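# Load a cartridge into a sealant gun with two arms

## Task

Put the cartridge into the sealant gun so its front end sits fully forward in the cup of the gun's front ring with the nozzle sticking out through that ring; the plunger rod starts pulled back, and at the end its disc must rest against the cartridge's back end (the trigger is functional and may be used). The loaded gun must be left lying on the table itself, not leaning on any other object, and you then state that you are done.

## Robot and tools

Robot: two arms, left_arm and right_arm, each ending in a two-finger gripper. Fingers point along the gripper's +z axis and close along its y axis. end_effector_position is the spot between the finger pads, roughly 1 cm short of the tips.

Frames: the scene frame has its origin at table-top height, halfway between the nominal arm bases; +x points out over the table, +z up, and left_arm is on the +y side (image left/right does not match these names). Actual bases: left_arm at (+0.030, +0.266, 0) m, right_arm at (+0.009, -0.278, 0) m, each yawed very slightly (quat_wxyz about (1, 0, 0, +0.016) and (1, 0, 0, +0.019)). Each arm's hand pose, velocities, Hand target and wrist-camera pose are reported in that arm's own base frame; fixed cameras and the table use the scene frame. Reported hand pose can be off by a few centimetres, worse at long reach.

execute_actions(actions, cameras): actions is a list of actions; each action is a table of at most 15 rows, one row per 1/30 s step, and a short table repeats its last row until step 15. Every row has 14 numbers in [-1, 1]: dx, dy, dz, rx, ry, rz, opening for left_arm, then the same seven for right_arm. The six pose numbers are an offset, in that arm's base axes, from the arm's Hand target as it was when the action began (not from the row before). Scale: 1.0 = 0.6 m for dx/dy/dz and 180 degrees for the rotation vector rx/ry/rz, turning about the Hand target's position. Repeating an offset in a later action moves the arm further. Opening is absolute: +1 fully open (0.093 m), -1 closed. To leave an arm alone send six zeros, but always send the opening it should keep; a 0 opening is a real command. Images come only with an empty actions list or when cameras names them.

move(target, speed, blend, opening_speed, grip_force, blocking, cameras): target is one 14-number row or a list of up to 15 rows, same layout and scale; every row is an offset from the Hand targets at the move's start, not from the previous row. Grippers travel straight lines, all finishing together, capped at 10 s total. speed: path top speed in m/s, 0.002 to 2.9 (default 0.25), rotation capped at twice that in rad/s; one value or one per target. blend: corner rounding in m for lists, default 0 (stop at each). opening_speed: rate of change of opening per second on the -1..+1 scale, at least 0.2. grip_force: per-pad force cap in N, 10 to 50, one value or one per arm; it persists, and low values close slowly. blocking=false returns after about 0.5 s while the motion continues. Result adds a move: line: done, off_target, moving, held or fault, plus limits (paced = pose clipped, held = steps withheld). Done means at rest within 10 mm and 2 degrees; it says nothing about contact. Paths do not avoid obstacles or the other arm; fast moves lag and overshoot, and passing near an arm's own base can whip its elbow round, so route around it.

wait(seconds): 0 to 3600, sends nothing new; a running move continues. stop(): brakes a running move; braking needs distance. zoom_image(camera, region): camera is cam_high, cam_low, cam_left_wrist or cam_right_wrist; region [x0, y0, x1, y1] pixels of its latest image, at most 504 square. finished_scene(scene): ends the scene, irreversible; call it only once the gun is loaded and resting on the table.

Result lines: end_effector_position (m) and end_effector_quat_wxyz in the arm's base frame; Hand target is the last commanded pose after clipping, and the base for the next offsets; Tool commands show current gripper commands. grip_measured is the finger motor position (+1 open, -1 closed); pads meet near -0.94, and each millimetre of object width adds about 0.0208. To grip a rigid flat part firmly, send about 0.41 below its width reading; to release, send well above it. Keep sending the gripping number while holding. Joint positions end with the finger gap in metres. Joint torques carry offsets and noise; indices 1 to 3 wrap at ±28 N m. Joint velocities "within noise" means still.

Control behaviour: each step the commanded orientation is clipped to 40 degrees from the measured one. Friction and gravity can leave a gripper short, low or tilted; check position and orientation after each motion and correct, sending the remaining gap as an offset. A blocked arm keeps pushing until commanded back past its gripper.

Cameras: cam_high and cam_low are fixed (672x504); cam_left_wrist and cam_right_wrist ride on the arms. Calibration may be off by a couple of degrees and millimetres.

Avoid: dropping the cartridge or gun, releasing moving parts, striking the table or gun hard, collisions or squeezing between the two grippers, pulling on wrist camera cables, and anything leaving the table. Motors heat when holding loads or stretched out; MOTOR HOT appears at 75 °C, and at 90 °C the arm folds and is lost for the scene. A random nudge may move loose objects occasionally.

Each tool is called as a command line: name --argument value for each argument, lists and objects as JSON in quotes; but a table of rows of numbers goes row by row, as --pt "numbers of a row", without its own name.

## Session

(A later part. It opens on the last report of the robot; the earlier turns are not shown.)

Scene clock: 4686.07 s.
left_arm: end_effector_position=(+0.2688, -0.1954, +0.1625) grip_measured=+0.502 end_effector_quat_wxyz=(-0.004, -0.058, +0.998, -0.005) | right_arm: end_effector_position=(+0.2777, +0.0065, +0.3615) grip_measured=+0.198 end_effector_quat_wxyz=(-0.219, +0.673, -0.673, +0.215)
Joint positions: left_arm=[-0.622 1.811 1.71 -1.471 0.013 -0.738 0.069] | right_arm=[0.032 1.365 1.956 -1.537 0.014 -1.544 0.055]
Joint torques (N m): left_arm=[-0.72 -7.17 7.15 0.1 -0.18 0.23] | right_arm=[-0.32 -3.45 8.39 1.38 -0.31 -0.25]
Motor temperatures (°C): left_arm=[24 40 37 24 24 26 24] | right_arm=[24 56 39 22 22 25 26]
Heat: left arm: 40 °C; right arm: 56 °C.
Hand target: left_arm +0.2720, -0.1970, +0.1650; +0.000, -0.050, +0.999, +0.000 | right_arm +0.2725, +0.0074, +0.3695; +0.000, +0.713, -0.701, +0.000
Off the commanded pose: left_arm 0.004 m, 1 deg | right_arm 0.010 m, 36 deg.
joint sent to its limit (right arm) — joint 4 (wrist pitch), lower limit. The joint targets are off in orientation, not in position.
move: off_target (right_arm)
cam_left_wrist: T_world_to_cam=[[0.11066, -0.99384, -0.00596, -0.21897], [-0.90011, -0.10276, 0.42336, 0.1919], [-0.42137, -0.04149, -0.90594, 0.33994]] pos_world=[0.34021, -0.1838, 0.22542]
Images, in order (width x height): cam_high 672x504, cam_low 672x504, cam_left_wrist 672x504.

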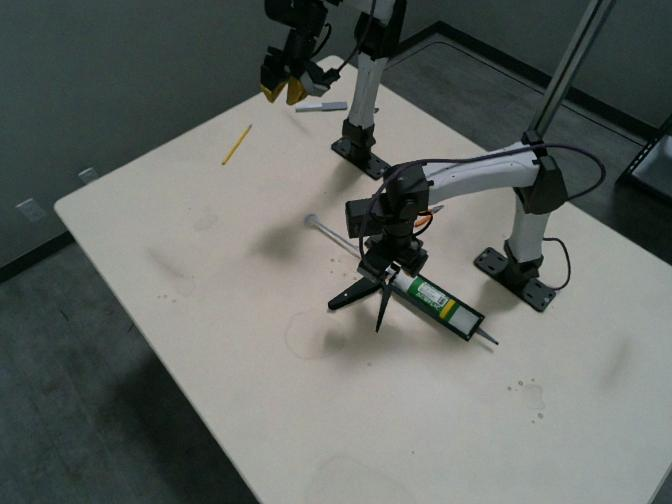

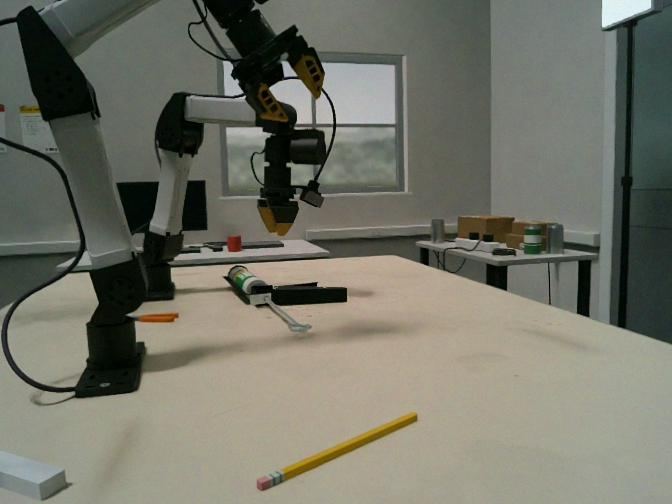

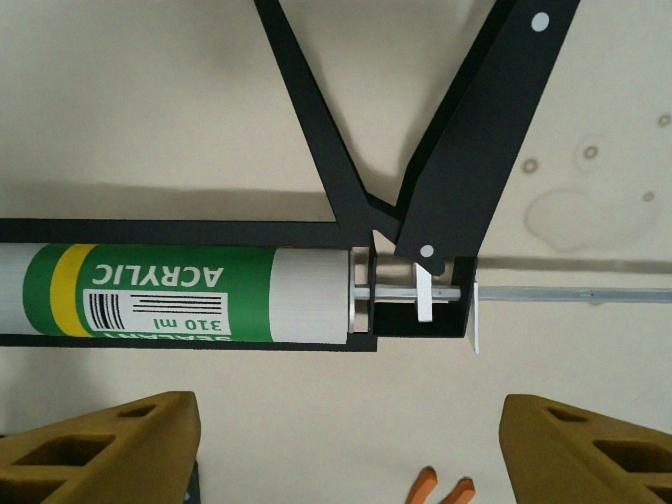

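move --target '[-0.1083,0.42,-0.025,0,0,0.5,0.5,0,0,0,0,0,0,0.2]' --speed 0.25 --cameras '["cam_left_wrist", "cam_high"]'

zoom_image --camera "cam_left_wrist" --region '[240, 180, 440, 380]'

zoom_image --camera "cam_high" --region '[374, 250, 416, 292]'

Scene clock: 4722.90 s.
left_arm: end_effector_position=(+0.2064, +0.0516, +0.1473) grip_measured=+0.502 end_effector_quat_wxyz=(+0.015, +0.735, -0.678, -0.003) | right_arm: end_effector_position=(+0.2777, +0.0065, +0.3615) grip_measured=+0.198 end_effector_quat_wxyz=(-0.219, +0.673, -0.673, +0.215)
Joint positions: left_arm=[0.254 1.373 1.201 -1.428 0.012 -1.396 0.069] | right_arm=[0.032 1.365 1.956 -1.537 0.014 -1.545 0.055]
Joint torques (N m): left_arm=[0.24 -6.23 4.49 0.26 -0.2 -0.03] | right_arm=[-0.27 -3.41 8.44 1.4 -0.32 -0.25]
Motor temperatures (°C): left_arm=[24 40 40 24 24 25 24] | right_arm=[24 50 40 24 22 25 26]
Heat: left arm: 40 °C; right arm: 50 °C.
Hand target: left_arm +0.2069, +0.0550, +0.1499; +0.000, +0.742, -0.671, +0.000 | right_arm +0.2725, +0.0074, +0.3695; +0.000, +0.713, -0.701, +0.000
Off the commanded pose: left_arm 0.004 m, 2 deg | right_arm 0.010 m, 36 deg.
joint sent to its limit (right arm) — joint 4 (wrist pitch), lower limit. The joint targets are off in orientation, not in position.
move: done
cam_left_wrist: T_world_to_cam=[[0.99636, 0.07487, -0.04083, -0.19953], [0.08516, -0.89889, 0.42982, 0.00427], [-0.00452, -0.43173, -0.90199, 0.24361]] pos_world=[0.19954, 0.12395, 0.20975]
Images, in order (width x height): cam_high 672x504, cam_left_wrist 672x504.

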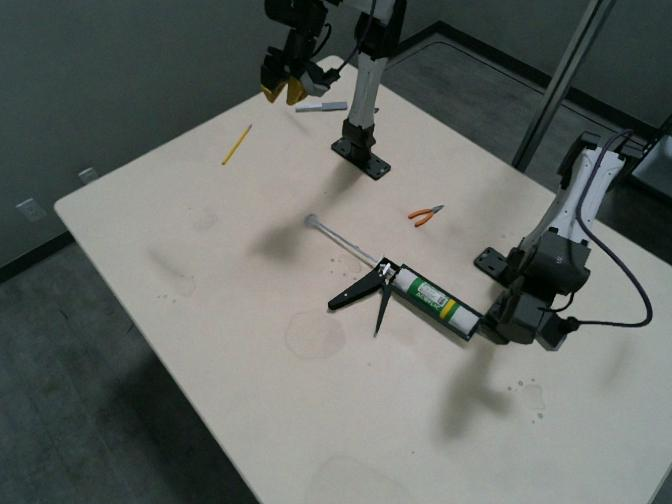

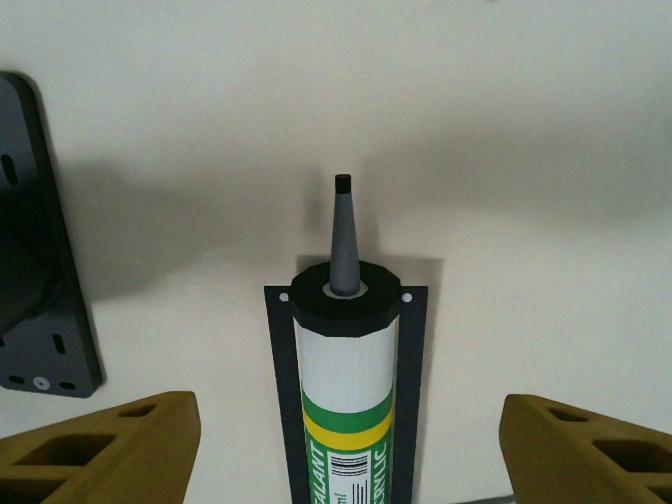

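Scaled by 2.520 from the camera's image (finer frame: 960x720).

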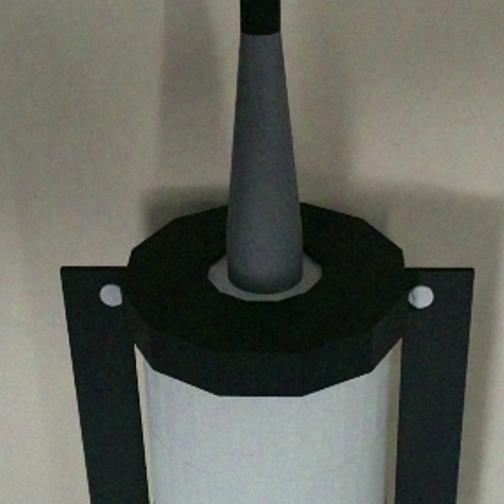

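Scaled by 12.000 from the camera's image (finer frame: 960x720).

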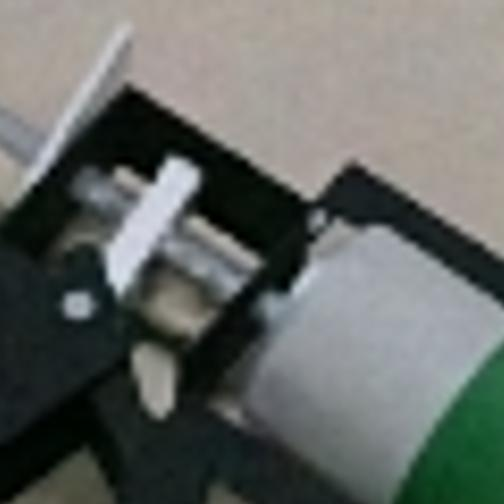

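move --target '[0.05,0.1,0.3,0,0,0,0.5,0,0,0,0,0,0,0.2]' --speed 0.3 --cameras '["cam_high", "cam_low"]'

zoom_image --camera "cam_high" --region '[290, 190, 520, 360]'

zoom_image --camera "cam_low" --region '[200, 240, 380, 350]'

Scene clock: 4734.83 s.
left_arm: end_effector_position=(+0.2367, +0.1123, +0.3244) grip_measured=+0.502 end_effector_quat_wxyz=(-0.229, +0.721, -0.646, +0.101) | right_arm: end_effector_position=(+0.2777, +0.0065, +0.3615) grip_measured=+0.198 end_effector_quat_wxyz=(-0.219, +0.673, -0.673, +0.215)
Joint positions: left_arm=[0.45 1.324 1.807 -1.548 0.012 -1.234 0.069] | right_arm=[0.032 1.365 1.956 -1.537 0.014 -1.545 0.055]
Joint torques (N m): left_arm=[0.17 -2.77 6.53 1.04 -0.13 0.27] | right_arm=[-0.21 -3.43 8.46 1.4 -0.31 -0.26]
Heat: left arm: 39 °C; right arm: 49 °C.
Hand target: left_arm +0.2369, +0.1149, +0.3301; +0.000, +0.742, -0.671, +0.000 | right_arm +0.2725, +0.0074, +0.3695; +0.000, +0.713, -0.701, +0.000
Off the commanded pose: left_arm 0.006 m, 29 deg | right_arm 0.010 m, 36 deg.
joint sent to its limit (left arm) — joint 4 (wrist pitch), lower limit. The joint targets are off in orientation, not in position.
joint sent to its limit (right arm) — joint 4 (wrist pitch), lower limit. The joint targets are off in orientation, not in position.
move: off_target (left_arm)

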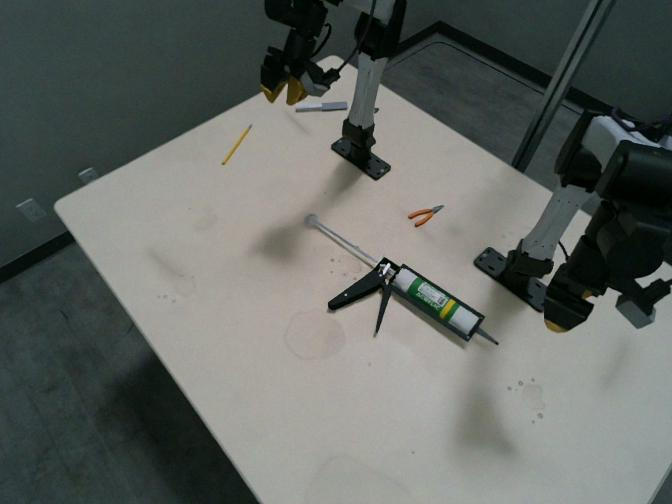

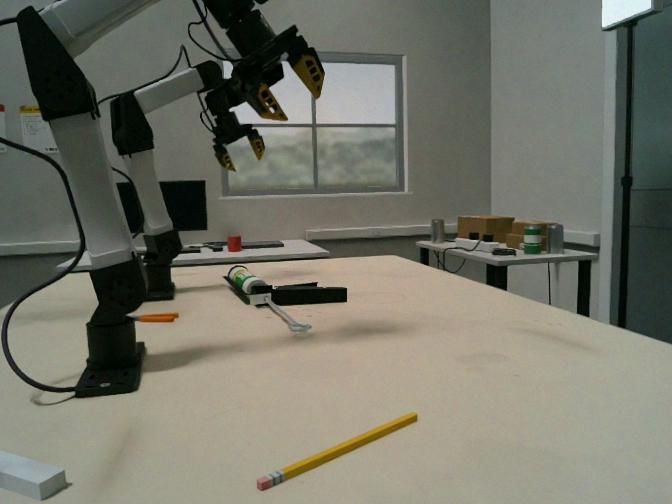

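Scaled by 2.191 from the camera's image (finer frame: 960x720).

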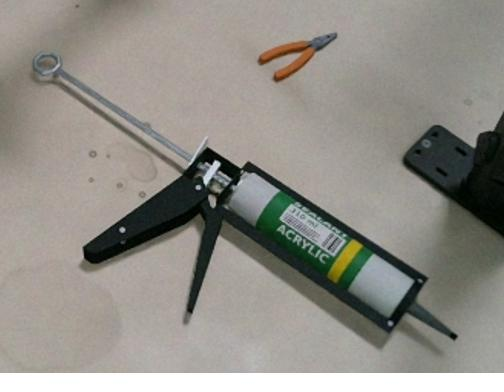

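Scaled by 2.800 from the camera's image (finer frame: 960x720).

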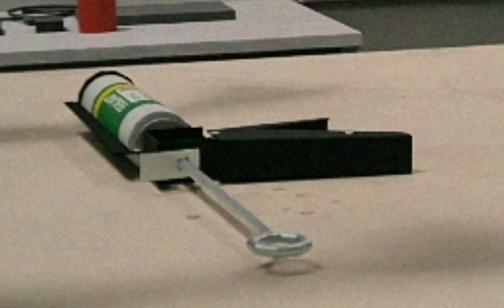

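finished_scene --scene 1

The scene is finished: the task was done.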